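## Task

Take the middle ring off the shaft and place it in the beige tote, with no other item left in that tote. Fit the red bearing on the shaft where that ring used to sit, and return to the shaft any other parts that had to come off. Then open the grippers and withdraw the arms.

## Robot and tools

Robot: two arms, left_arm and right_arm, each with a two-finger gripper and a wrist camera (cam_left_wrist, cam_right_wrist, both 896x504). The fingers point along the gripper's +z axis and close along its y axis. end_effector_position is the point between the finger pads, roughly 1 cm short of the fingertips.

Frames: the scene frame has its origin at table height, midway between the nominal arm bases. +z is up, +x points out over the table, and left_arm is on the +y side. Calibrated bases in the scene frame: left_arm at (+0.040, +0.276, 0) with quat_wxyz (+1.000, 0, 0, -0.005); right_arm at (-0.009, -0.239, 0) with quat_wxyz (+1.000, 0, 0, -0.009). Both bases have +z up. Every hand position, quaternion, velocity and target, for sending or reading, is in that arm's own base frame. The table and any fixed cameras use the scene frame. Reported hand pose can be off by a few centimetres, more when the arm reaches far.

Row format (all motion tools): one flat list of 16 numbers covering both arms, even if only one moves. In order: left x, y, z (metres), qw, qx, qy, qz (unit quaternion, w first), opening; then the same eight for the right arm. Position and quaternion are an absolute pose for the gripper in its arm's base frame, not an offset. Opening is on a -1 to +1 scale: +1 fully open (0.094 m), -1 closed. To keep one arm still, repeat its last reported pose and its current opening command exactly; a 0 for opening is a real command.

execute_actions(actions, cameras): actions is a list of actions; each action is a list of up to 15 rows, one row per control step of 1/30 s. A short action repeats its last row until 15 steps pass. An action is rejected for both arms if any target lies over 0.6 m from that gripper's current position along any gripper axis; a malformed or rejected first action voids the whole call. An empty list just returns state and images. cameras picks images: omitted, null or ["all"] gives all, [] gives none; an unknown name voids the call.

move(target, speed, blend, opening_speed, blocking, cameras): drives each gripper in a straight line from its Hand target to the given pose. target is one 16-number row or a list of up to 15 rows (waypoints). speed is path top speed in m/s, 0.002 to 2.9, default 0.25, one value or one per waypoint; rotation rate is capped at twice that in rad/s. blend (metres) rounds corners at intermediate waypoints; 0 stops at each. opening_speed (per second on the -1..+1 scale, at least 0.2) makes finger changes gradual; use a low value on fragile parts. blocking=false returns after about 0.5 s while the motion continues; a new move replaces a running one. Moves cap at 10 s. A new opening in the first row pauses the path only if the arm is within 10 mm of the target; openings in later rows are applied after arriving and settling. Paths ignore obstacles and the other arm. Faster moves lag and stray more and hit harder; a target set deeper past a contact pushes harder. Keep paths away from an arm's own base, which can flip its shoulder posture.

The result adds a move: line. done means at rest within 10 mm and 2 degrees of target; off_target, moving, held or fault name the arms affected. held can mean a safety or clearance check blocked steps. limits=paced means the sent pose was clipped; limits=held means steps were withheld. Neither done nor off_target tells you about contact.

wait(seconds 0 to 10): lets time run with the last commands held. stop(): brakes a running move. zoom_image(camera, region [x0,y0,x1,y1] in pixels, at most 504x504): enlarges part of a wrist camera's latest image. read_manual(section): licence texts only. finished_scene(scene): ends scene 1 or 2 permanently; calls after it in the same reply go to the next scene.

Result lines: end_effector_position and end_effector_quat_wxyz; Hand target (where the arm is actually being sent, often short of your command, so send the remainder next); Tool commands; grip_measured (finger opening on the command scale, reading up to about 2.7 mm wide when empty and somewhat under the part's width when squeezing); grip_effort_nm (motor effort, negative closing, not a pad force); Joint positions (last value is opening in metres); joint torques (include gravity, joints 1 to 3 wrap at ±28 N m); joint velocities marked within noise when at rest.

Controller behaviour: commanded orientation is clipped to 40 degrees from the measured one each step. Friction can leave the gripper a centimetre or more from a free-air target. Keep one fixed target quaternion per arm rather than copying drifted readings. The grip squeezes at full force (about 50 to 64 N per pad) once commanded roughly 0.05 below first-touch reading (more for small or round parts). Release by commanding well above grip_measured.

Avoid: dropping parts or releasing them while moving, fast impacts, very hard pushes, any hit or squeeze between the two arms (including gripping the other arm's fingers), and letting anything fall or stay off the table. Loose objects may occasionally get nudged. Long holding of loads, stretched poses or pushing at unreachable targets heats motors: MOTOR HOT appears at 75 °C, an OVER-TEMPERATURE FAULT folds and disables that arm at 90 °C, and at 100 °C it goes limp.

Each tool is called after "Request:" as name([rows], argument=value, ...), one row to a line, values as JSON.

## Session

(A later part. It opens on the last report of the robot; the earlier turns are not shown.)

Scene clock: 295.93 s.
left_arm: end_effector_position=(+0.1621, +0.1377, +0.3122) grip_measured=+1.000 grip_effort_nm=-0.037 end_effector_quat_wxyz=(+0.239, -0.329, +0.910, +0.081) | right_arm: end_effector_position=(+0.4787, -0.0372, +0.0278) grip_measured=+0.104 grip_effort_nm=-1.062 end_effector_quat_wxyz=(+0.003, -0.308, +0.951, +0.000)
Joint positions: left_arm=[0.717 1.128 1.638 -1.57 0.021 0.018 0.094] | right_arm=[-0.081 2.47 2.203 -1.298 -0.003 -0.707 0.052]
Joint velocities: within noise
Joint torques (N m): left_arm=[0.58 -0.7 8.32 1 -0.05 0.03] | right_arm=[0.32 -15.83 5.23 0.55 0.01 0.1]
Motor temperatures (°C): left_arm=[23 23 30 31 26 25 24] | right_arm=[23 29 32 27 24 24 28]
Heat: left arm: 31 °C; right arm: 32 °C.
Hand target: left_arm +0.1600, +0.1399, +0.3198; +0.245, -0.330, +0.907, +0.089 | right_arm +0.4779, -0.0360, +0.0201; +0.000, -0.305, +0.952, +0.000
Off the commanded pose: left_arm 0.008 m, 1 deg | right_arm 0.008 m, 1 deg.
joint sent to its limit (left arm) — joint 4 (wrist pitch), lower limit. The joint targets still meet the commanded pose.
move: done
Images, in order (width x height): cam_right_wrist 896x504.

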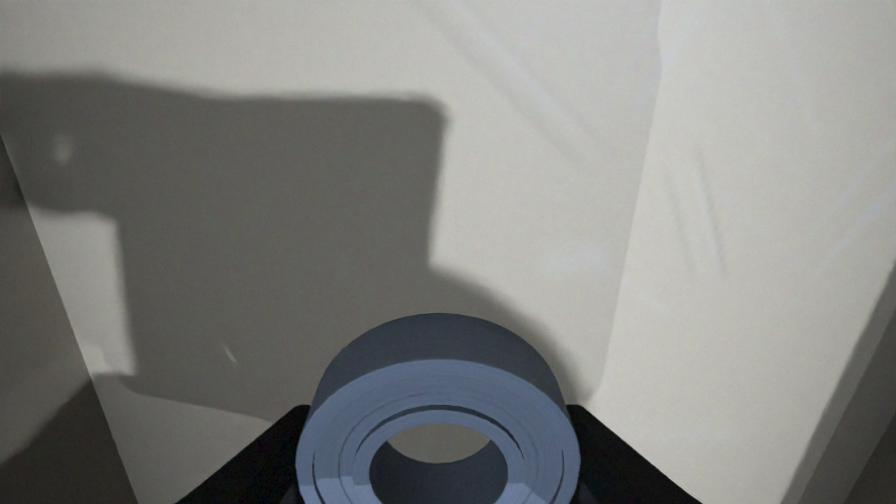

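Request:
move(target=[0.16,0.14,0.32,0.244,-0.330,0.907,0.089,1,0.478,-0.036,0.004,0,-0.305,0.952,0,-0.02], cameras=["cam_right_wrist"], speed=0.04)

Scene clock: 301.60 s.
left_arm: end_effector_position=(+0.1621, +0.1377, +0.3122) grip_measured=+1.000 grip_effort_nm=-0.032 end_effector_quat_wxyz=(+0.239, -0.329, +0.910, +0.081) | right_arm: end_effector_position=(+0.4791, -0.0375, +0.0234) grip_measured=+0.104 grip_effort_nm=-1.062 end_effector_quat_wxyz=(+0.006, -0.308, +0.951, -0.002)
Joint positions: left_arm=[0.717 1.128 1.638 -1.57 0.021 0.018 0.094] | right_arm=[-0.081 2.464 2.174 -1.269 -0.001 -0.707 0.052]
Joint velocities: within noise
Joint torques (N m): left_arm=[0.68 -0.91 8.47 1.03 -0.09 0.04] | right_arm=[0.34 -14.79 3.02 0.85 0.02 0.1]
Motor temperatures (°C): left_arm=[23 23 30 31 26 25 24] | right_arm=[23 31 32 27 24 24 28]
Heat: left arm: 31 °C; right arm: 32 °C.
Hand target: left_arm +0.1600, +0.1399, +0.3198; +0.245, -0.330, +0.907, +0.089 | right_arm +0.4772, -0.0359, +0.0044; -0.001, -0.305, +0.952, +0.000
Off the commanded pose: left_arm 0.008 m, 1 deg | right_arm 0.020 m, 1 deg.
joint sent to its limit (left arm) — joint 4 (wrist pitch), lower limit. The joint targets still meet the commanded pose.
move: off_target (right_arm)
Images, in order (width x height): cam_right_wrist 896x504.

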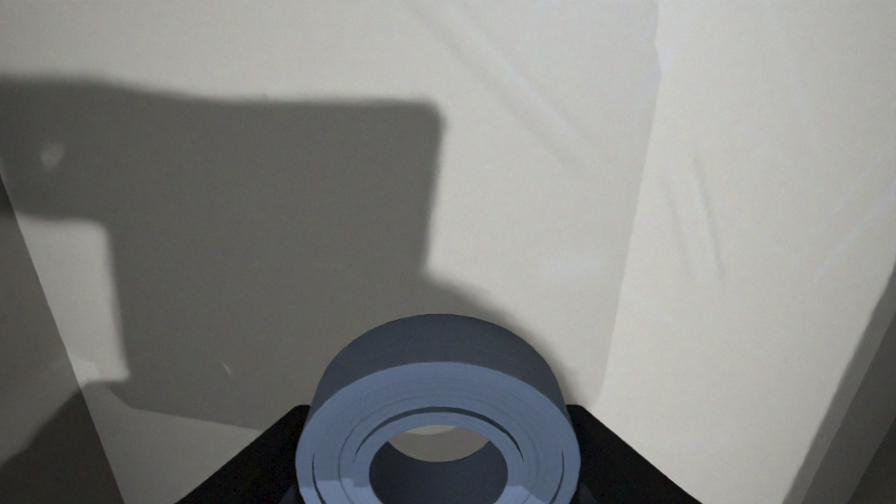

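Request:
move([
  [0.16,0.14,0.32,0.244,-0.330,0.907,0.089,1,0.478,-0.036,0.012,0,-0.305,0.952,0,0.45],
  [0.16,0.14,0.32,0.244,-0.330,0.907,0.089,1,0.478,-0.036,0.10,0,-0.305,0.952,0,0.45],
  [0.16,0.14,0.32,0.244,-0.330,0.907,0.089,1,0.45,-0.036,0.18,0.124,-0.302,0.944,0.0398,1],
], cameras=["cam_right_wrist"], speed=0.1, opening_speed=0.8)

Scene clock: 312.80 s.
left_arm: end_effector_position=(+0.1621, +0.1377, +0.3122) grip_measured=+1.000 grip_effort_nm=-0.032 end_effector_quat_wxyz=(+0.239, -0.329, +0.910, +0.081) | right_arm: end_effector_position=(+0.4518, -0.0374, +0.1676) grip_measured=+0.998 grip_effort_nm=0.085 end_effector_quat_wxyz=(+0.104, -0.298, +0.948, +0.041)
Joint positions: left_arm=[0.717 1.128 1.638 -1.57 0.021 0.018 0.094] | right_arm=[-0.149 2.199 2.275 -1.493 -0.164 -0.745 0.094]
Joint velocities: within noise
Joint torques (N m): left_arm=[0.62 -0.91 8.35 1.02 -0.04 0.04] | right_arm=[-0.38 -17.66 4.75 0.83 -0.24 -0.12]
Motor temperatures (°C): left_arm=[23 23 30 31 26 25 24] | right_arm=[23 32 31 27 24 24 27]
Heat: left arm: 31 °C; right arm: 32 °C.
Hand target: left_arm +0.1600, +0.1399, +0.3198; +0.245, -0.330, +0.907, +0.089 | right_arm +0.4499, -0.0360, +0.1798; +0.123, -0.302, +0.944, +0.040
Off the commanded pose: left_arm 0.008 m, 1 deg | right_arm 0.013 m, 2 deg.
joint sent to its limit (left arm) — joint 4 (wrist pitch), lower limit. The joint targets still meet the commanded pose.
move: off_target (right_arm); target 3's new opening was sent with right_arm's hand 0.013 m and 2 deg from that target
Images, in order (width x height): cam_right_wrist 896x504.

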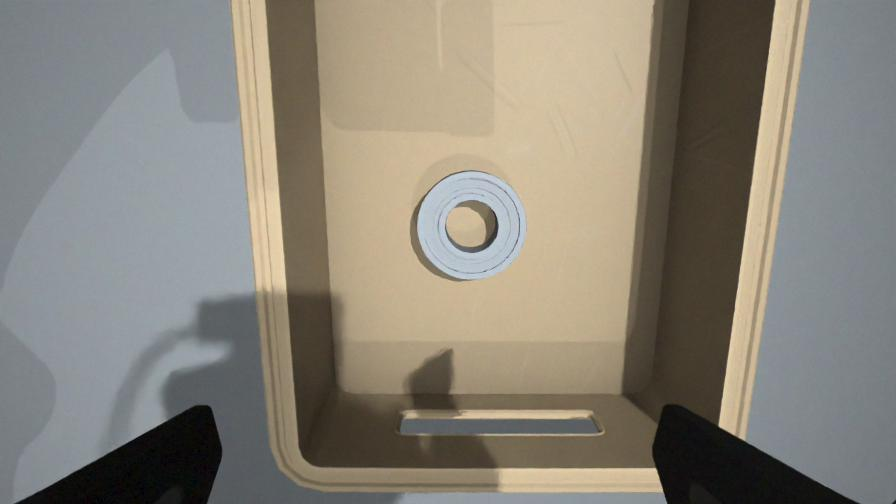

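Request:
move([
  [0.077,0.2625,0.15,0,-0.599,0.801,0,1,0.3,-0.1,0.25,0.25,0.15,0.956,-0.04,1],
  [0.077,0.2625,0.09,0,-0.599,0.801,0,1,0.3,-0.1,0.25,0.25,0.15,0.956,-0.04,1],
], cameras=["cam_left_wrist"], speed=0.15)

Scene clock: 328.13 s.
left_arm: end_effector_position=(+0.0807, +0.2620, +0.0966) grip_measured=+1.000 grip_effort_nm=-0.032 end_effector_quat_wxyz=(+0.008, -0.592, +0.806, +0.000) | right_arm: end_effector_position=(+0.3049, -0.0983, +0.2511) grip_measured=+0.998 grip_effort_nm=0.081 end_effector_quat_wxyz=(+0.247, +0.142, +0.958, -0.036)
Joint positions: left_arm=[1.274 1.578 1.189 -1.169 0.01 0.006 0.094] | right_arm=[-0.324 1.363 1.495 -1.199 -0.016 -0.026 0.094]
Joint velocities: within noise
Joint torques (N m): left_arm=[0.73 -6.19 5.49 0.34 -0.07 -0.09] | right_arm=[-0.49 -7.47 5.04 1.41 0.07 0.1]
Motor temperatures (°C): left_arm=[23 23 29 31 26 25 24] | right_arm=[23 32 31 28 24 24 27]
Heat: left arm: 31 °C; right arm: 32 °C.
Hand target: left_arm +0.0770, +0.2624, +0.0902; +0.000, -0.599, +0.801, +0.000 | right_arm +0.3001, -0.0999, +0.2500; +0.250, +0.150, +0.956, -0.040
Off the commanded pose: left_arm 0.008 m, 1 deg | right_arm 0.005 m, 1 deg.
move: done
Images, in order (width x height): cam_left_wrist 896x504.

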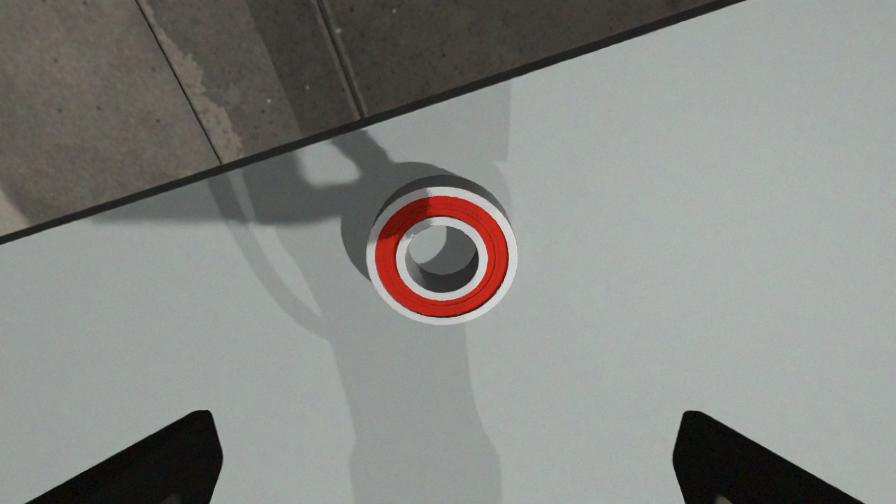

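Request:
move([
  [0.0775,0.2615,0.035,0,-0.599,0.801,0,1,0.3,-0.1,0.25,0.25,0.15,0.956,-0.04,1],
  [0.0775,0.261,0.004,0,-0.599,0.801,0,1,0.3,-0.1,0.25,0.25,0.15,0.956,-0.04,1],
], cameras=["cam_left_wrist"], speed=[0.1,0.04])

Scene clock: 339.27 s.
left_arm: end_effector_position=(+0.0811, +0.2631, +0.0118) grip_measured=+1.000 grip_effort_nm=-0.037 end_effector_quat_wxyz=(+0.009, -0.594, +0.805, +0.001) | right_arm: end_effector_position=(+0.3049, -0.0984, +0.2511) grip_measured=+0.998 grip_effort_nm=0.085 end_effector_quat_wxyz=(+0.247, +0.142, +0.958, -0.036)
Joint positions: left_arm=[1.274 1.686 0.946 -0.817 0.01 0.003 0.094] | right_arm=[-0.324 1.363 1.495 -1.199 -0.015 -0.026 0.094]
Joint velocities: within noise
Joint torques (N m): left_arm=[0.28 -6.49 4.86 0.36 -0.1 -0.1] | right_arm=[-0.47 -7.45 5.07 1.44 0.06 0.09]
Motor temperatures (°C): left_arm=[23 24 29 31 26 25 24] | right_arm=[23 29 31 28 24 24 27]
Heat: left arm: 31 °C; right arm: 31 °C.
Hand target: left_arm +0.0775, +0.2608, +0.0043; +0.000, -0.599, +0.801, +0.000 | right_arm +0.3001, -0.0999, +0.2500; +0.250, +0.150, +0.956, -0.040
Off the commanded pose: left_arm 0.009 m, 1 deg | right_arm 0.005 m, 1 deg.
move: done
Images, in order (width x height): cam_left_wrist 896x504.

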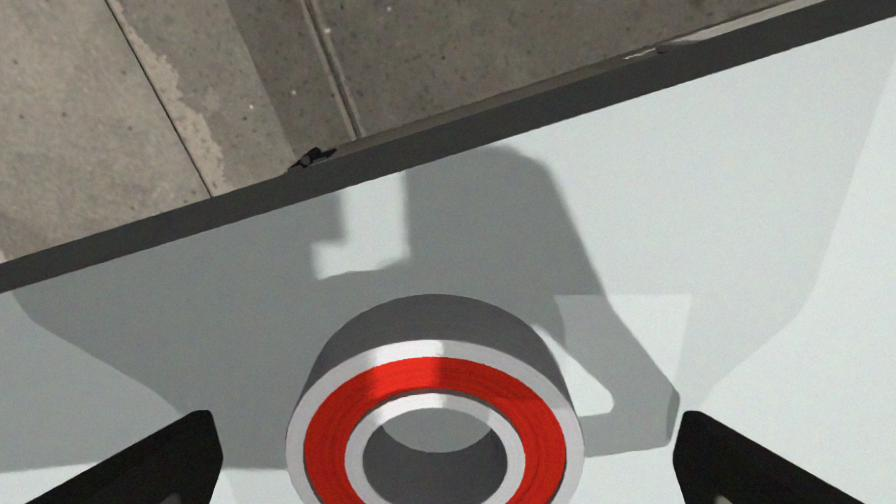

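Request:
move(target=[0.0775,0.261,0.003,0,-0.599,0.801,0,-0.02,0.3,-0.1,0.25,0.25,0.15,0.956,-0.04,1], cameras=["cam_left_wrist"], speed=0.05, opening_speed=0.6)

Scene clock: 347.97 s.
left_arm: end_effector_position=(+0.0811, +0.2642, +0.0118) grip_measured=+0.087 grip_effort_nm=-1.048 end_effector_quat_wxyz=(+0.010, -0.594, +0.805, +0.003) | right_arm: end_effector_position=(+0.3049, -0.0984, +0.2511) grip_measured=+0.998 grip_effort_nm=0.085 end_effector_quat_wxyz=(+0.247, +0.142, +0.958, -0.036)
Joint positions: left_arm=[1.274 1.686 0.946 -0.812 0.008 0.003 0.051] | right_arm=[-0.324 1.363 1.495 -1.199 -0.015 -0.026 0.094]
Joint velocities: within noise
Joint torques (N m): left_arm=[0.4 -6.11 4.49 0.38 -0.11 -0.13] | right_arm=[-0.46 -7.46 5.07 1.43 0.05 0.08]
Motor temperatures (°C): left_arm=[23 24 28 31 26 25 24] | right_arm=[23 28 31 29 24 24 26]
Heat: left arm: 31 °C; right arm: 31 °C.
Hand target: left_arm +0.0775, +0.2608, +0.0033; +0.000, -0.599, +0.801, +0.000 | right_arm +0.3001, -0.0999, +0.2500; +0.250, +0.150, +0.956, -0.040
Off the commanded pose: left_arm 0.010 m, 1 deg | right_arm 0.005 m, 1 deg.
move: done
Images, in order (width x height): cam_left_wrist 896x504.

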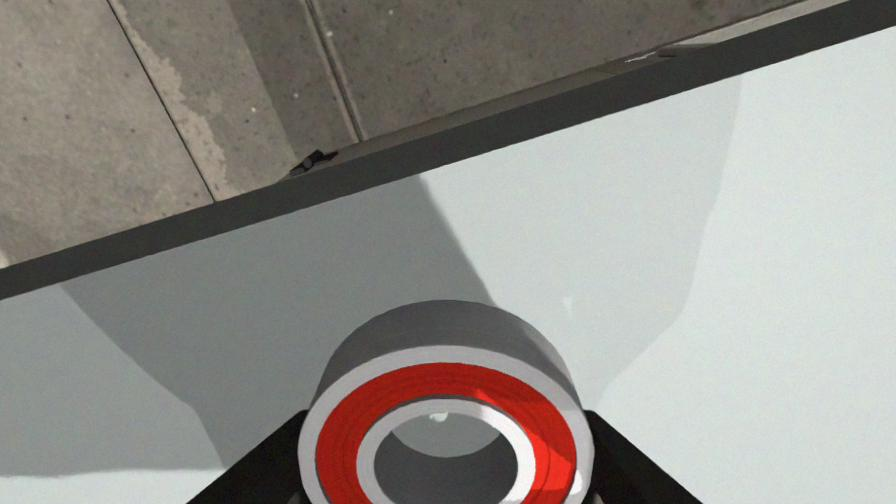

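Request:
move([
  [0.079,0.262,0.15,0,-0.599,0.801,0,-0.02,0.3,-0.1,0.25,0.25,0.15,0.956,-0.04,1],
  [0.155,0.155,0.165,0,-0.3665,0.930,0,-0.02,0.3,-0.1,0.25,0.25,0.15,0.956,-0.04,1],
  [0.22,0,0.165,0,0,1,0,-0.02,0.3,-0.1,0.25,0.25,0.15,0.956,-0.04,1],
  [0.155,-0.155,0.17,0,0.3827,0.9239,0,-0.02,0.3,-0.1,0.25,0.25,0.15,0.956,-0.04,1],
  [0.063,-0.259,0.17,0,0.6177,0.7864,0,-0.02,0.3,-0.1,0.25,0.25,0.15,0.956,-0.04,1],
], cameras=["cam_left_wrist"], speed=0.15, blend=0.03)

Request:
zoom_image(camera="cam_left_wrist", region=[340, 110, 560, 330])

Scene clock: 382.40 s.
left_arm: end_effector_position=(+0.0605, -0.2482, +0.1633) grip_measured=+0.086 grip_effort_nm=-1.053 end_effector_quat_wxyz=(-0.015, +0.611, +0.792, +0.008) | right_arm: end_effector_position=(+0.3049, -0.0984, +0.2511) grip_measured=+0.998 grip_effort_nm=0.085 end_effector_quat_wxyz=(+0.247, +0.142, +0.958, -0.036)
Joint positions: left_arm=[-1.331 1.546 1.421 -1.48 0.007 -0.016 0.051] | right_arm=[-0.324 1.363 1.495 -1.199 -0.015 -0.026 0.094]
Joint velocities: within noise
Joint torques (N m): left_arm=[-0.38 -5.82 9.85 0.22 -0.03 0.02] | right_arm=[-0.44 -7.42 5.07 1.44 0.06 0.1]
Motor temperatures (°C): left_arm=[23 25 29 30 26 25 26] | right_arm=[23 28 30 30 24 24 26]
Heat: left arm: 30 °C; right arm: 30 °C.
Hand target: left_arm +0.0629, -0.2587, +0.1701; +0.000, +0.618, +0.787, +0.000 | right_arm +0.3001, -0.0999, +0.2500; +0.250, +0.150, +0.956, -0.040
Off the commanded pose: left_arm 0.013 m, 2 deg | right_arm 0.005 m, 1 deg.
move: off_target (left_arm)
Images, in order (width x height): cam_left_wrist 896x504.

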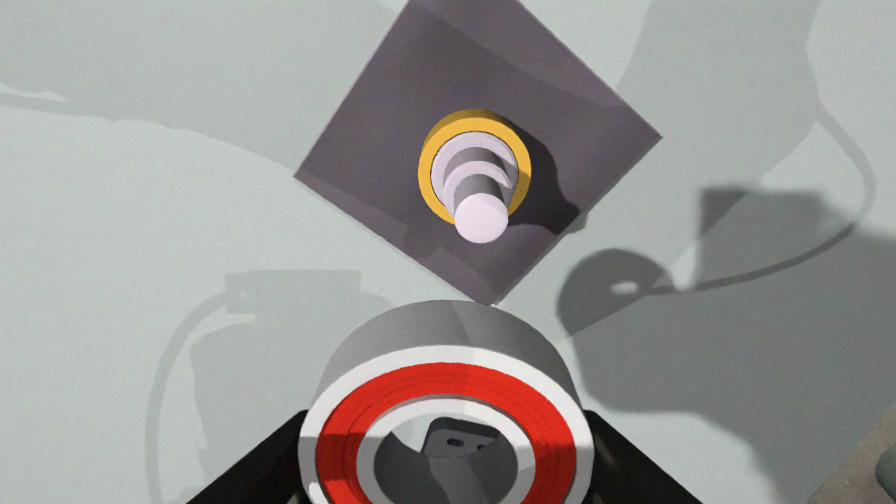

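Scaled by 2.291 from the camera's 896x504 image, which has a finer 1280x720 frame.

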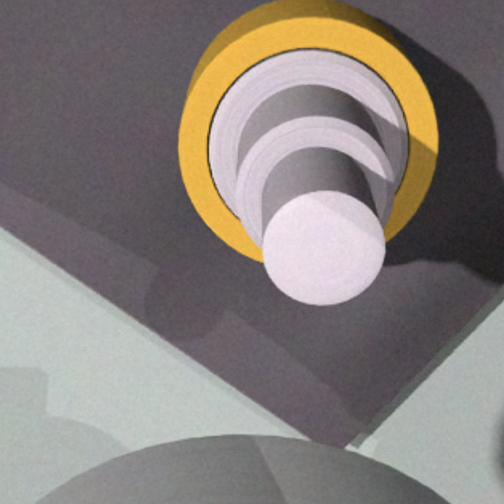

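Request:
move(target=[0.0555,-0.268,0.125,0,0.6177,0.7864,0,-0.02,0.3,-0.1,0.25,0.25,0.15,0.956,-0.04,1], cameras=["cam_left_wrist"], speed=0.1)

Request:
zoom_image(camera="cam_left_wrist", region=[320, 110, 580, 340])

Scene clock: 413.57 s.
left_arm: end_effector_position=(+0.0562, -0.2671, +0.1301) grip_measured=+0.086 grip_effort_nm=-1.062 end_effector_quat_wxyz=(+0.000, +0.618, +0.786, -0.005) | right_arm: end_effector_position=(+0.3049, -0.0984, +0.2511) grip_measured=+0.998 grip_effort_nm=0.085 end_effector_quat_wxyz=(+0.247, +0.142, +0.958, -0.036)
Joint positions: left_arm=[-1.362 1.568 1.312 -1.308 0.007 -0.029 0.051] | right_arm=[-0.324 1.363 1.495 -1.199 -0.015 -0.026 0.094]
Joint velocities: within noise
Joint torques (N m): left_arm=[-0.69 -6.38 5.44 0.33 -0.05 -0.11] | right_arm=[-0.44 -7.47 5.04 1.44 0.06 0.09]
Motor temperatures (°C): left_arm=[23 24 30 29 26 25 26] | right_arm=[23 28 30 30 24 24 26]
Heat: left arm: 30 °C; right arm: 30 °C.
Hand target: left_arm +0.0555, -0.2679, +0.1250; +0.000, +0.618, +0.786, +0.000 | right_arm +0.3001, -0.0999, +0.2500; +0.250, +0.150, +0.956, -0.040
Off the commanded pose: left_arm 0.005 m, 1 deg | right_arm 0.005 m, 1 deg.
move: done
Images, in order (width x height): cam_left_wrist 896x504.

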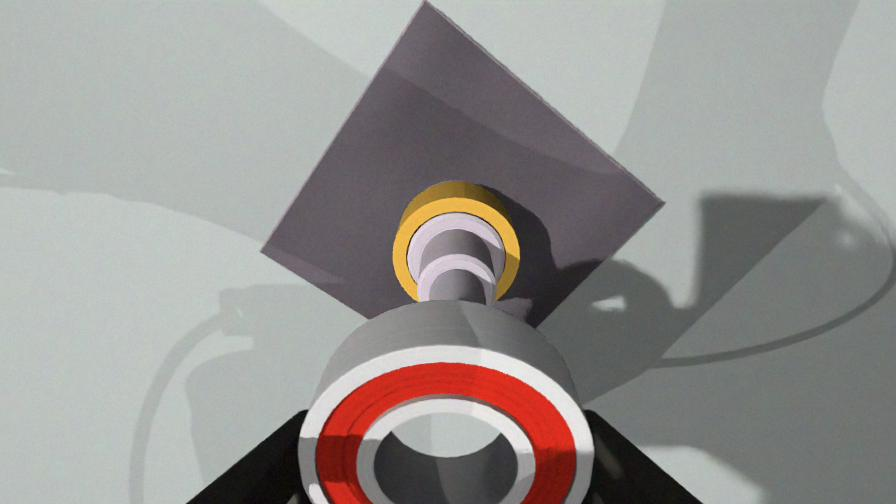

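Scaled by 1.938 from the camera's 896x504 image, which has a finer 1280x720 frame.

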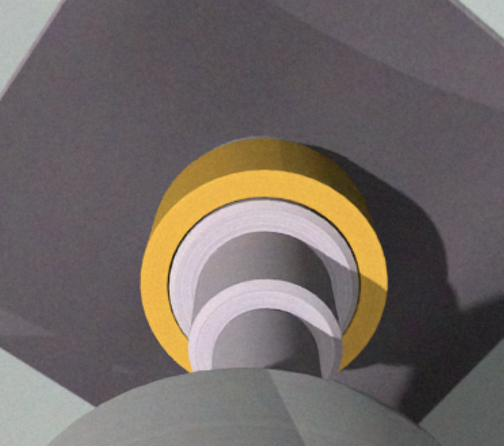

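Request:
move([
  [0.0525,-0.2676,0.145,0,0.6177,0.7864,0,-0.02,0.3,-0.1,0.25,0.25,0.15,0.956,-0.04,1],
  [0.0518,-0.2676,0.115,0,0.6177,0.7864,0,-0.02,0.3,-0.1,0.25,0.25,0.15,0.956,-0.04,1],
], cameras=["cam_left_wrist"], speed=0.1)

Request:
zoom_image(camera="cam_left_wrist", region=[320, 150, 580, 410])

Scene clock: 433.47 s.
left_arm: end_effector_position=(+0.0528, -0.2669, +0.1197) grip_measured=+0.086 grip_effort_nm=-1.062 end_effector_quat_wxyz=(-0.001, +0.618, +0.786, -0.004) | right_arm: end_effector_position=(+0.3049, -0.0984, +0.2511) grip_measured=+0.998 grip_effort_nm=0.085 end_effector_quat_wxyz=(+0.247, +0.142, +0.958, -0.036)
Joint positions: left_arm=[-1.374 1.568 1.271 -1.269 0.007 -0.042 0.051] | right_arm=[-0.324 1.363 1.495 -1.199 -0.015 -0.026 0.094]
Joint velocities: within noise
Joint torques (N m): left_arm=[-0.7 -6.67 5.72 0.37 -0.03 -0.08] | right_arm=[-0.49 -7.47 5.01 1.43 0.06 0.09]
Motor temperatures (°C): left_arm=[23 24 29 29 25 25 27] | right_arm=[23 28 30 31 24 24 26]
Heat: left arm: 29 °C; right arm: 31 °C.
Hand target: left_arm +0.0518, -0.2676, +0.1150; +0.000, +0.618, +0.786, +0.000 | right_arm +0.3001, -0.0999, +0.2500; +0.250, +0.150, +0.956, -0.040
Off the commanded pose: left_arm 0.005 m, 0 deg | right_arm 0.005 m, 1 deg.
move: done
Images, in order (width x height): cam_left_wrist 896x504.

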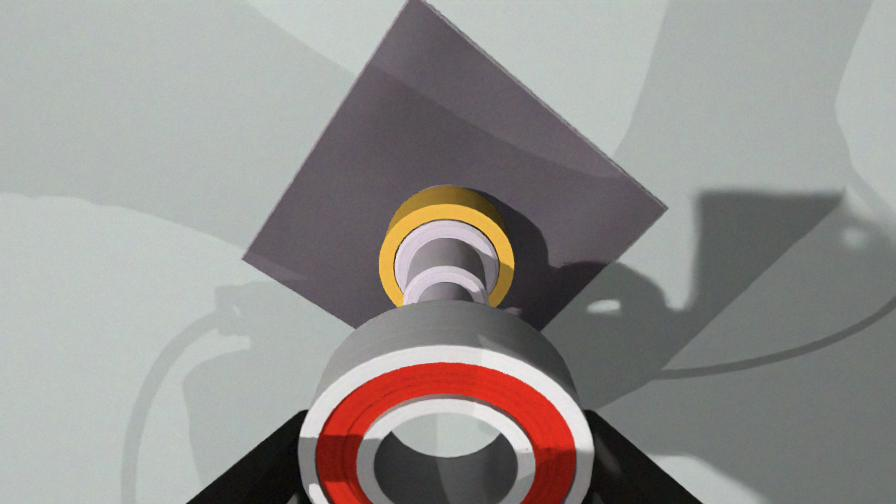

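Scaled by 1.938 from the camera's 896x504 image, which has a finer 1280x720 frame.

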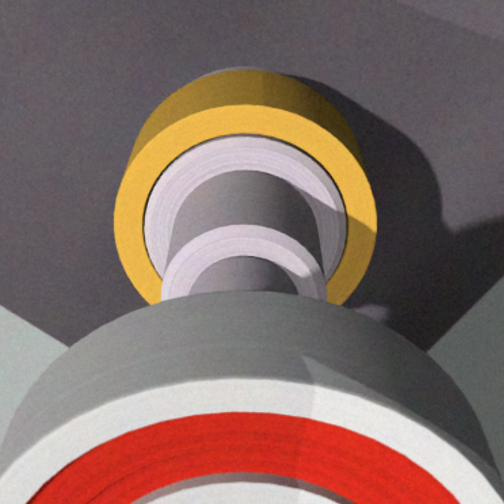

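Request:
move(target=[0.0518,-0.2672,0.088,0,0.6177,0.7864,0,-0.02,0.3,-0.1,0.25,0.25,0.15,0.956,-0.04,1], cameras=["cam_left_wrist"], speed=0.04)

Request:
zoom_image(camera="cam_left_wrist", region=[340, 350, 560, 504])

Scene clock: 447.07 s.
left_arm: end_effector_position=(+0.0529, -0.2674, +0.0946) grip_measured=+0.086 grip_effort_nm=-1.053 end_effector_quat_wxyz=(+0.002, +0.618, +0.786, -0.006) | right_arm: end_effector_position=(+0.3049, -0.0984, +0.2511) grip_measured=+0.998 grip_effort_nm=0.090 end_effector_quat_wxyz=(+0.247, +0.142, +0.958, -0.036)
Joint positions: left_arm=[-1.374 1.574 1.176 -1.162 0.007 -0.042 0.051] | right_arm=[-0.324 1.363 1.495 -1.199 -0.015 -0.026 0.094]
Joint velocities: within noise
Joint torques (N m): left_arm=[-0.69 -6.2 5.52 0.34 -0.09 -0.11] | right_arm=[-0.47 -7.41 5.05 1.43 0.06 0.09]
Motor temperatures (°C): left_arm=[23 25 28 29 25 25 27] | right_arm=[23 28 30 31 24 24 26]
Heat: left arm: 29 °C; right arm: 31 °C.
Hand target: left_arm +0.0518, -0.2671, +0.0881; +0.000, +0.618, +0.786, +0.000 | right_arm +0.3001, -0.0999, +0.2500; +0.250, +0.150, +0.956, -0.040
Off the commanded pose: left_arm 0.007 m, 1 deg | right_arm 0.005 m, 1 deg.
move: done
Images, in order (width x height): cam_left_wrist 896x504.

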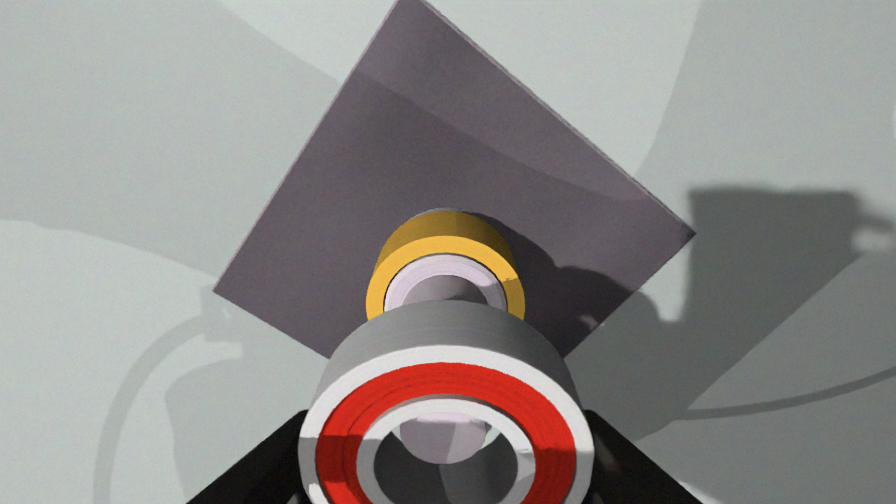

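Scaled by 2.291 from the camera's 896x504 image, which has a finer 1280x720 frame.

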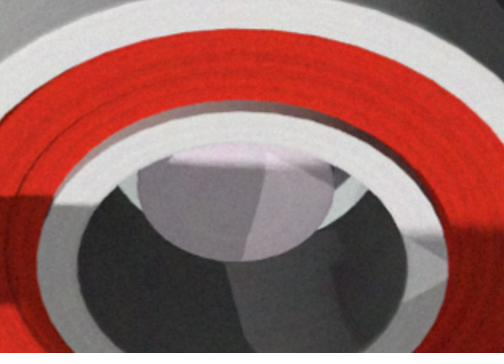

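Request:
move(target=[0.0521,-0.2669,0.075,0,0.6177,0.7864,0,-0.02,0.3,-0.1,0.25,0.25,0.15,0.956,-0.04,1], cameras=["cam_left_wrist"], speed=0.04)

Request:
zoom_image(camera="cam_left_wrist", region=[340, 350, 560, 504])

Scene clock: 460.43 s.
left_arm: end_effector_position=(+0.0529, -0.2673, +0.0815) grip_measured=+0.086 grip_effort_nm=-1.057 end_effector_quat_wxyz=(+0.002, +0.618, +0.786, -0.006) | right_arm: end_effector_position=(+0.3049, -0.0984, +0.2511) grip_measured=+0.998 grip_effort_nm=0.081 end_effector_quat_wxyz=(+0.247, +0.142, +0.958, -0.036)
Joint positions: left_arm=[-1.374 1.584 1.133 -1.11 0.007 -0.042 0.051] | right_arm=[-0.324 1.363 1.495 -1.199 -0.015 -0.026 0.094]
Joint velocities: within noise
Joint torques (N m): left_arm=[-0.61 -6.2 5.48 0.35 -0.07 -0.08] | right_arm=[-0.43 -7.47 5.03 1.44 0.06 0.1]
Motor temperatures (°C): left_arm=[23 25 28 29 25 25 27] | right_arm=[23 28 30 31 24 24 26]
Heat: left arm: 29 °C; right arm: 31 °C.
Hand target: left_arm +0.0521, -0.2668, +0.0752; +0.000, +0.618, +0.786, +0.000 | right_arm +0.3001, -0.0999, +0.2500; +0.250, +0.150, +0.956, -0.040
Off the commanded pose: left_arm 0.007 m, 1 deg | right_arm 0.005 m, 1 deg.
move: done
Images, in order (width x height): cam_left_wrist 896x504.

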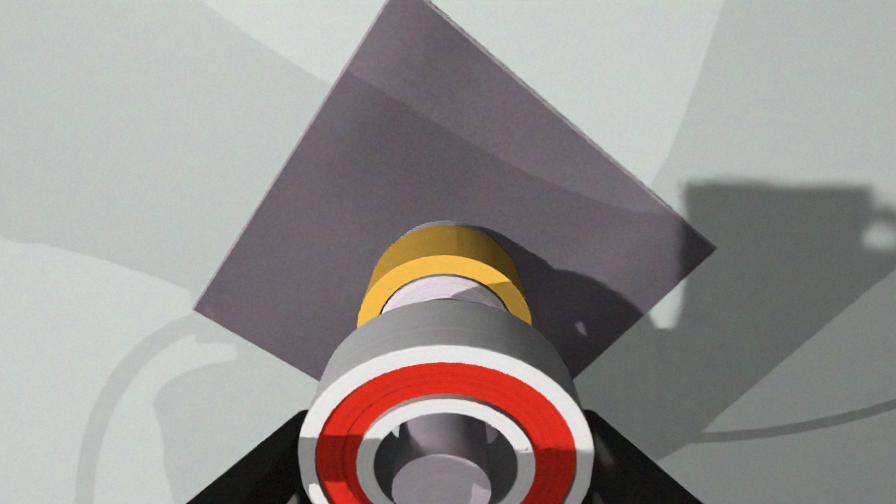

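Scaled by 2.291 from the camera's 896x504 image, which has a finer 1280x720 frame.

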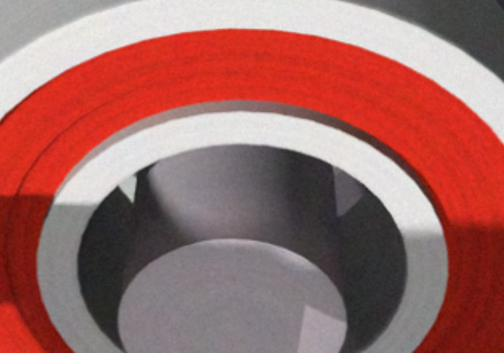

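Request:
move(target=[0.0545,-0.2662,0.066,0,0.6177,0.7864,0,-0.02,0.3,-0.1,0.25,0.25,0.15,0.956,-0.04,1], cameras=["cam_left_wrist"], speed=0.03)

Request:
zoom_image(camera="cam_left_wrist", region=[340, 350, 560, 504])

Scene clock: 469.50 s.
left_arm: end_effector_position=(+0.0533, -0.2676, +0.0729) grip_measured=+0.086 grip_effort_nm=-1.053 end_effector_quat_wxyz=(+0.003, +0.618, +0.786, -0.006) | right_arm: end_effector_position=(+0.3049, -0.0984, +0.2511) grip_measured=+0.998 grip_effort_nm=0.081 end_effector_quat_wxyz=(+0.247, +0.142, +0.958, -0.036)
Joint positions: left_arm=[-1.374 1.591 1.106 -1.073 0.005 -0.042 0.051] | right_arm=[-0.324 1.363 1.495 -1.199 -0.015 -0.026 0.094]
Joint velocities: within noise
Joint torques (N m): left_arm=[0.35 -6.23 5.27 0.39 -0.03 0.03] | right_arm=[-0.47 -7.51 5.07 1.43 0.05 0.11]
Motor temperatures (°C): left_arm=[23 25 28 29 25 25 27] | right_arm=[23 28 30 31 24 24 26]
Heat: left arm: 29 °C; right arm: 31 °C.
Hand target: left_arm +0.0545, -0.2661, +0.0661; +0.000, +0.618, +0.786, +0.000 | right_arm +0.3001, -0.0999, +0.2500; +0.250, +0.150, +0.956, -0.040
Off the commanded pose: left_arm 0.007 m, 1 deg | right_arm 0.005 m, 1 deg.
move: done
Images, in order (width x height): cam_left_wrist 896x504.

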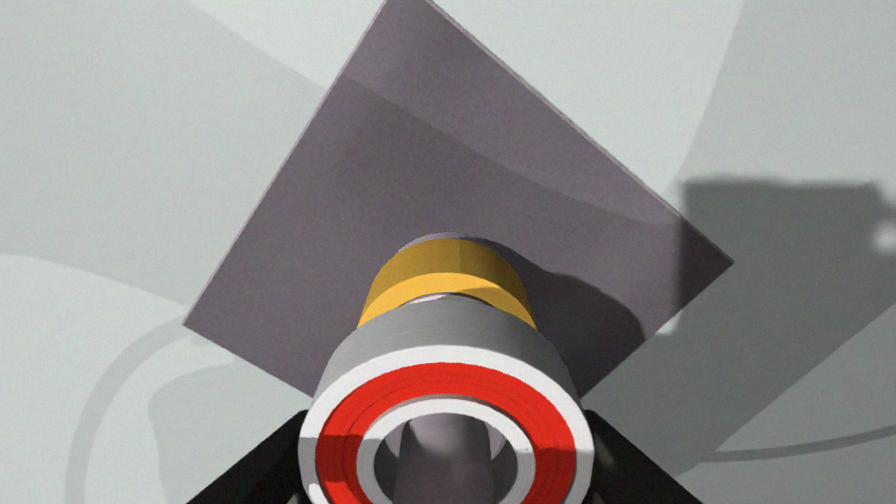

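Scaled by 2.291 from the camera's 896x504 image, which has a finer 1280x720 frame.

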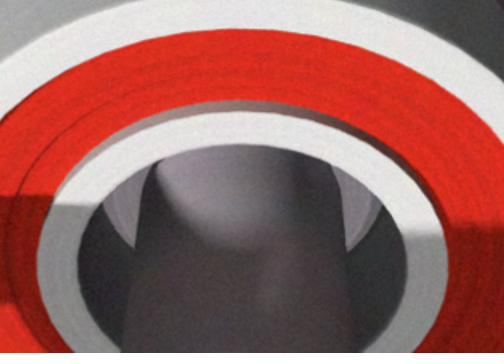

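Request:
move(target=[0.0545,-0.2658,0.054,0,0.6177,0.7864,0,-0.02,0.3,-0.1,0.25,0.25,0.15,0.956,-0.04,1], cameras=["cam_left_wrist"], speed=0.03)

Request:
zoom_image(camera="cam_left_wrist", region=[340, 350, 560, 504])

Scene clock: 479.40 s.
left_arm: end_effector_position=(+0.0534, -0.2676, +0.0610) grip_measured=+0.086 grip_effort_nm=-1.062 end_effector_quat_wxyz=(+0.003, +0.618, +0.786, -0.006) | right_arm: end_effector_position=(+0.3049, -0.0984, +0.2511) grip_measured=+0.998 grip_effort_nm=0.081 end_effector_quat_wxyz=(+0.247, +0.142, +0.958, -0.036)
Joint positions: left_arm=[-1.374 1.603 1.069 -1.024 0.005 -0.042 0.051] | right_arm=[-0.324 1.363 1.495 -1.199 -0.015 -0.026 0.094]
Joint velocities: within noise
Joint torques (N m): left_arm=[0.28 -6.43 5.09 0.37 -0.05 0.01] | right_arm=[-0.49 -7.46 5.07 1.42 0.07 0.09]
Motor temperatures (°C): left_arm=[23 25 28 29 25 25 27] | right_arm=[23 28 30 31 24 24 26]
Heat: left arm: 29 °C; right arm: 31 °C.
Hand target: left_arm +0.0545, -0.2657, +0.0542; +0.000, +0.618, +0.786, +0.000 | right_arm +0.3001, -0.0999, +0.2500; +0.250, +0.150, +0.956, -0.040
Off the commanded pose: left_arm 0.007 m, 1 deg | right_arm 0.005 m, 1 deg.
move: done
Images, in order (width x height): cam_left_wrist 896x504.

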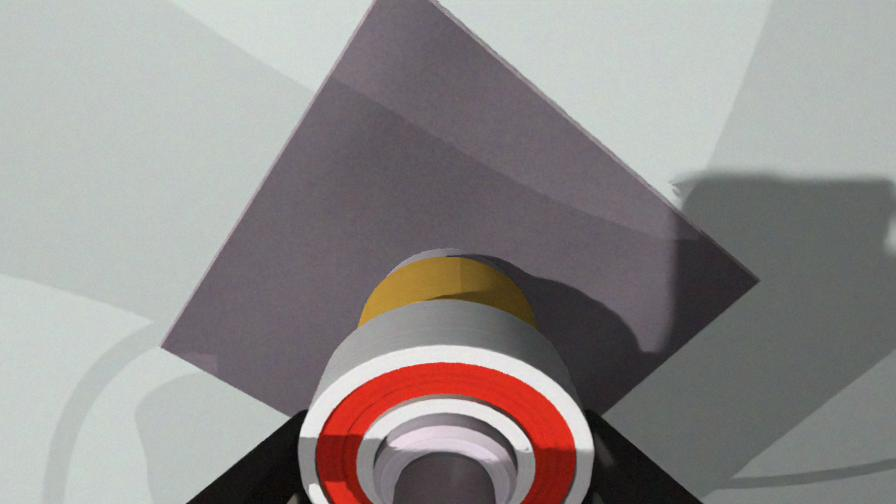

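Scaled by 2.291 from the camera's 896x504 image, which has a finer 1280x720 frame.

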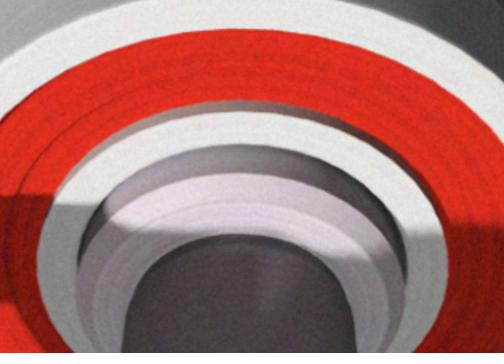

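Engaged. Push to seat.

Request:
move(target=[0.0545,-0.2656,0.046,0,0.6177,0.7864,0,-0.02,0.3,-0.1,0.25,0.25,0.15,0.956,-0.04,1], cameras=[], speed=0.03)

Request:
move(target=[0.0545,-0.2656,0.04,0,0.6177,0.7864,0,-0.02,0.3,-0.1,0.25,0.25,0.15,0.956,-0.04,1], cameras=["cam_left_wrist"], speed=0.03)

Scene clock: 487.40 s.
left_arm: end_effector_position=(+0.0534, -0.2676, +0.0565) grip_measured=+0.086 grip_effort_nm=-1.062 end_effector_quat_wxyz=(+0.005, +0.618, +0.786, -0.007) | right_arm: end_effector_position=(+0.3049, -0.0984, +0.2511) grip_measured=+0.998 grip_effort_nm=0.085 end_effector_quat_wxyz=(+0.247, +0.142, +0.958, -0.036)
Joint positions: left_arm=[-1.374 1.605 1.053 -1.002 0.005 -0.042 0.051] | right_arm=[-0.324 1.363 1.495 -1.199 -0.015 -0.026 0.094]
Joint velocities: within noise
Joint torques (N m): left_arm=[0.34 -5.75 4.51 0.53 -0.04 0] | right_arm=[-0.49 -7.46 5.07 1.43 0.06 0.09]
Motor temperatures (°C): left_arm=[23 25 28 29 25 25 27] | right_arm=[23 28 30 31 24 24 26]
Heat: left arm: 29 °C; right arm: 31 °C.
Hand target: left_arm +0.0544, -0.2653, +0.0464; +0.000, +0.618, +0.786, +0.000 | right_arm +0.3001, -0.0999, +0.2500; +0.250, +0.150, +0.956, -0.040
Off the commanded pose: left_arm 0.011 m, 1 deg | right_arm 0.005 m, 1 deg.
move: off_target (left_arm)
No camera images: "cameras" was empty.

Scene clock: 488.10 s.
left_arm: end_effector_position=(+0.0534, -0.2675, +0.0560) grip_measured=+0.086 grip_effort_nm=-1.057 end_effector_quat_wxyz=(+0.005, +0.618, +0.786, -0.007) | right_arm: end_effector_position=(+0.3049, -0.0984, +0.2511) grip_measured=+0.998 grip_effort_nm=0.081 end_effector_quat_wxyz=(+0.247, +0.142, +0.958, -0.036)
Joint positions: left_arm=[-1.374 1.605 1.051 -1 0.005 -0.042 0.051] | right_arm=[-0.324 1.363 1.495 -1.199 -0.015 -0.026 0.094]
Joint velocities: within noise
Joint torques (N m): left_arm=[0.23 -5.11 3.37 0.68 -0.04 -0.02] | right_arm=[-0.43 -7.46 5.09 1.44 0.05 0.09]
Motor temperatures (°C): left_arm=[23 25 28 29 25 25 27] | right_arm=[23 28 30 31 24 24 26]
Heat: left arm: 29 °C; right arm: 31 °C.
Hand target: left_arm +0.0543, -0.2648, +0.0408; +0.000, +0.618, +0.786, +0.000 | right_arm +0.3001, -0.0999, +0.2500; +0.250, +0.150, +0.956, -0.040
Off the commanded pose: left_arm 0.016 m, 1 deg | right_arm 0.005 m, 1 deg.
move: off_target (left_arm)
Images, in order (width x height): cam_left_wrist 896x504.

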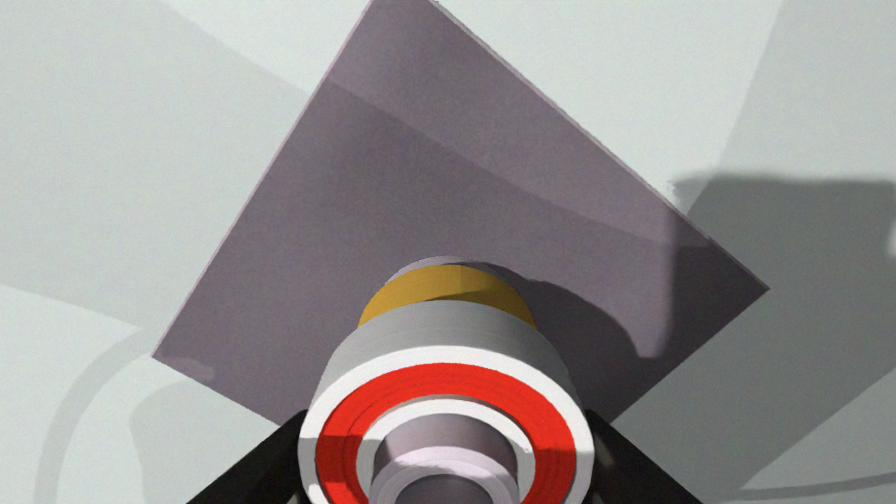

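Request:
move([
  [0.0545,-0.2656,0.046,0,0.6177,0.7864,0,0.5,0.3,-0.1,0.25,0.25,0.15,0.956,-0.04,1],
  [0.0545,-0.2656,0.165,0,0.6177,0.7864,0,0.5,0.3,-0.1,0.25,0.25,0.15,0.956,-0.04,1],
], cameras=["cam_left_wrist"], speed=0.1, opening_speed=0.8)

Request:
zoom_image(camera="cam_left_wrist", region=[340, 110, 560, 330])

Request:
move([
  [0.155,-0.155,0.18,0,0.3827,0.9239,0,0.5,0.3,-0.1,0.25,0.25,0.15,0.956,-0.04,1],
  [0.22,0,0.2,0.13,0,0.99,0,0.5,0.3,-0.1,0.25,0.25,0.15,0.956,-0.04,1],
  [0.16,0.14,0.3,0.244,-0.330,0.907,0.089,1,0.3,-0.1,0.25,0.25,0.15,0.956,-0.04,1],
], cameras=[], speed=0.2, blend=0.03)

Scene clock: 502.10 s.
left_arm: end_effector_position=(+0.0523, -0.2621, +0.1498) grip_measured=+0.498 grip_effort_nm=0.100 end_effector_quat_wxyz=(-0.020, +0.618, +0.786, +0.014) | right_arm: end_effector_position=(+0.3049, -0.0984, +0.2511) grip_measured=+0.998 grip_effort_nm=0.081 end_effector_quat_wxyz=(+0.247, +0.142, +0.958, -0.036)
Joint positions: left_arm=[-1.374 1.601 1.421 -1.441 0.005 -0.042 0.07] | right_arm=[-0.324 1.363 1.495 -1.199 -0.015 -0.026 0.094]
Joint velocities: within noise
Joint torques (N m): left_arm=[0.17 -10.22 9.21 0.03 -0.08 0.01] | right_arm=[-0.5 -7.46 5.01 1.43 0.06 0.1]
Motor temperatures (°C): left_arm=[23 25 28 29 25 25 27] | right_arm=[23 28 30 32 24 24 26]
Heat: left arm: 29 °C; right arm: 32 °C.
Hand target: left_arm +0.0544, -0.2652, +0.1647; +0.000, +0.618, +0.786, +0.000 | right_arm +0.3001, -0.0999, +0.2500; +0.250, +0.150, +0.956, -0.040
Off the commanded pose: left_arm 0.016 m, 3 deg | right_arm 0.005 m, 1 deg.
move: off_target (left_arm)
Images, in order (width x height): cam_left_wrist 896x504.

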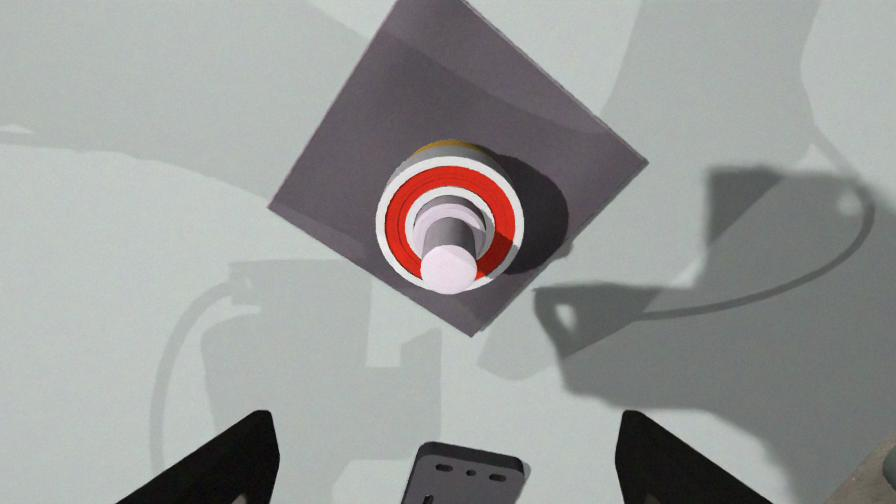

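Scaled by 2.291 from the camera's 896x504 image, which has a finer 1280x720 frame.

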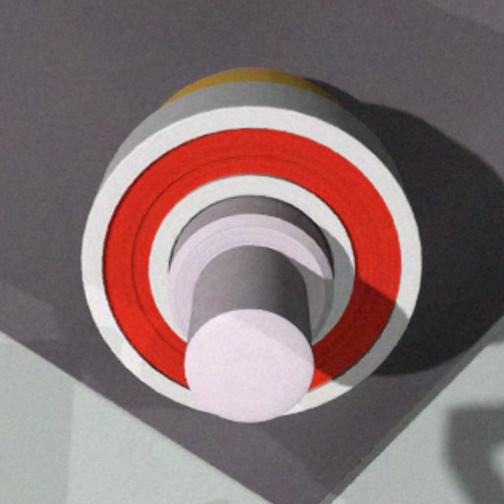

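Scene clock: 508.50 s.
left_arm: end_effector_position=(+0.1597, +0.1398, +0.2922) grip_measured=+0.998 grip_effort_nm=0.095 end_effector_quat_wxyz=(+0.236, -0.333, +0.908, +0.088) | right_arm: end_effector_position=(+0.3049, -0.0984, +0.2511) grip_measured=+0.998 grip_effort_nm=0.081 end_effector_quat_wxyz=(+0.247, +0.142, +0.958, -0.036)
Joint positions: left_arm=[0.717 1.076 1.514 -1.499 0.003 0.013 0.094] | right_arm=[-0.324 1.363 1.495 -1.199 -0.015 -0.026 0.094]
Joint velocities: within noise
Joint torques (N m): left_arm=[0.55 -0.57 8.54 1.01 0.09 0.11] | right_arm=[-0.44 -7.53 5.04 1.44 0.05 0.1]
Motor temperatures (°C): left_arm=[23 25 28 29 25 25 27] | right_arm=[23 28 30 32 24 24 26]
Heat: left arm: 29 °C; right arm: 32 °C.
Hand target: left_arm +0.1599, +0.1399, +0.2999; +0.244, -0.330, +0.907, +0.089 | right_arm +0.3001, -0.0999, +0.2500; +0.250, +0.150, +0.956, -0.040
Off the commanded pose: left_arm 0.008 m, 1 deg | right_arm 0.005 m, 1 deg.
move: done
No camera images: "cameras" was empty.

Request:
move([
  [0.16,0.14,0.3,0.244,-0.330,0.907,0.089,1,0.26,0.08,0.18,0,-0.17,0.985,0,1],
  [0.16,0.14,0.3,0.244,-0.330,0.907,0.089,1,0.203,0.151,0.08,0,-0.3165,0.9486,0,1],
], cameras=["cam_right_wrist"], speed=0.15, blend=0.03)

Scene clock: 519.70 s.
left_arm: end_effector_position=(+0.1598, +0.1397, +0.2922) grip_measured=+0.998 grip_effort_nm=0.095 end_effector_quat_wxyz=(+0.236, -0.333, +0.908, +0.088) | right_arm: end_effector_position=(+0.2043, +0.1505, +0.0796) grip_measured=+0.998 grip_effort_nm=0.085 end_effector_quat_wxyz=(-0.011, -0.321, +0.947, -0.005)
Joint positions: left_arm=[0.717 1.076 1.514 -1.499 0.004 0.013 0.094] | right_arm=[0.633 1.547 1.089 -1.137 0.004 -0.019 0.094]
Joint velocities: within noise
Joint torques (N m): left_arm=[0.76 -0.46 8.43 0.97 0.14 0.12] | right_arm=[0.2 -9.24 4.62 0.57 -0.04 0.11]
Motor temperatures (°C): left_arm=[23 24 29 29 25 25 26] | right_arm=[23 28 30 31 24 24 26]
Heat: left arm: 29 °C; right arm: 31 °C.
Hand target: left_arm +0.1600, +0.1399, +0.2999; +0.244, -0.330, +0.907, +0.089 | right_arm +0.2031, +0.1510, +0.0800; +0.000, -0.316, +0.949, +0.000
Off the commanded pose: left_arm 0.008 m, 1 deg | right_arm 0.001 m, 1 deg.
move: done
Images, in order (width x height): cam_right_wrist 896x504.

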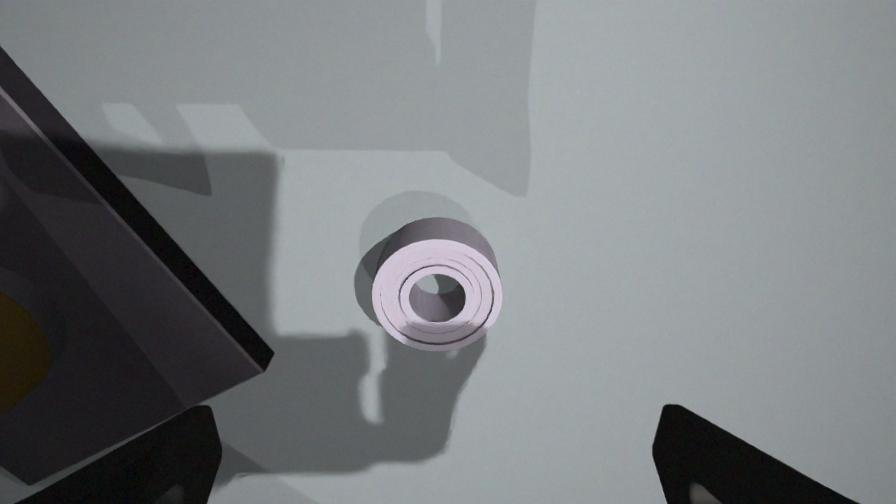

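Request:
move([
  [0.16,0.14,0.3,0.244,-0.330,0.907,0.089,1,0.2,0.147,0.04,0,-0.3165,0.9486,0,0.45],
  [0.16,0.14,0.3,0.244,-0.330,0.907,0.089,1,0.2,0.1468,0.003,0,-0.3165,0.9486,0,0.45],
  [0.16,0.14,0.3,0.244,-0.330,0.907,0.089,1,0.2,0.1468,0.003,0,-0.3165,0.9486,0,-0.25],
], cameras=["cam_right_wrist"], speed=0.06, opening_speed=0.6)

Scene clock: 536.30 s.
left_arm: end_effector_position=(+0.1598, +0.1397, +0.2922) grip_measured=+0.998 grip_effort_nm=0.095 end_effector_quat_wxyz=(+0.236, -0.333, +0.908, +0.088) | right_arm: end_effector_position=(+0.2032, +0.1498, +0.0126) grip_measured=-0.149 grip_effort_nm=-1.053 end_effector_quat_wxyz=(+0.010, -0.320, +0.947, +0.002)
Joint positions: left_arm=[0.717 1.076 1.514 -1.499 0.004 0.013 0.094] | right_arm=[0.633 1.596 0.853 -0.808 0.003 -0.019 0.04]
Joint velocities: within noise
Joint torques (N m): left_arm=[0.62 -0.59 8.57 1 0.06 0.11] | right_arm=[-0.39 -5.15 4.42 0.63 -0.04 0.04]
Motor temperatures (°C): left_arm=[23 24 29 29 25 25 26] | right_arm=[23 28 30 31 24 24 26]
Heat: left arm: 29 °C; right arm: 31 °C.
Hand target: left_arm +0.1599, +0.1400, +0.2999; +0.244, -0.330, +0.907, +0.089 | right_arm +0.1997, +0.1466, +0.0034; +0.000, -0.316, +0.949, +0.000
Off the commanded pose: left_arm 0.008 m, 1 deg | right_arm 0.011 m, 1 deg.
move: off_target (right_arm)
Images, in order (width x height): cam_right_wrist 896x504.

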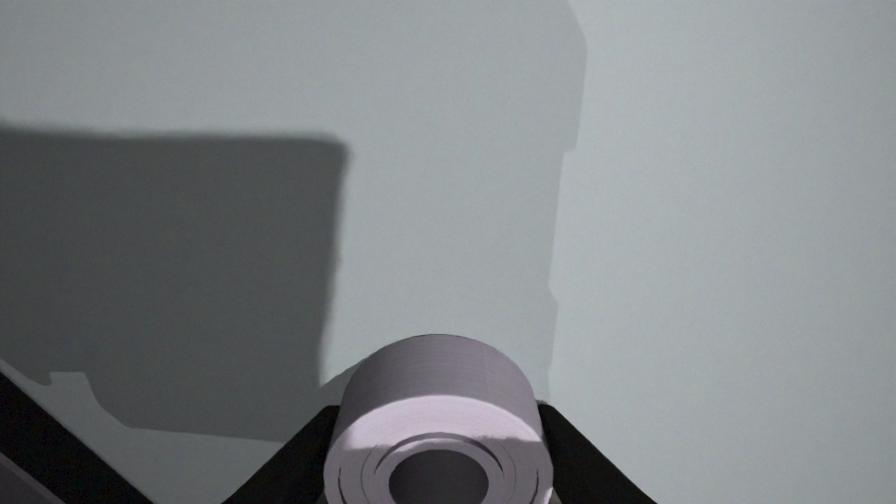

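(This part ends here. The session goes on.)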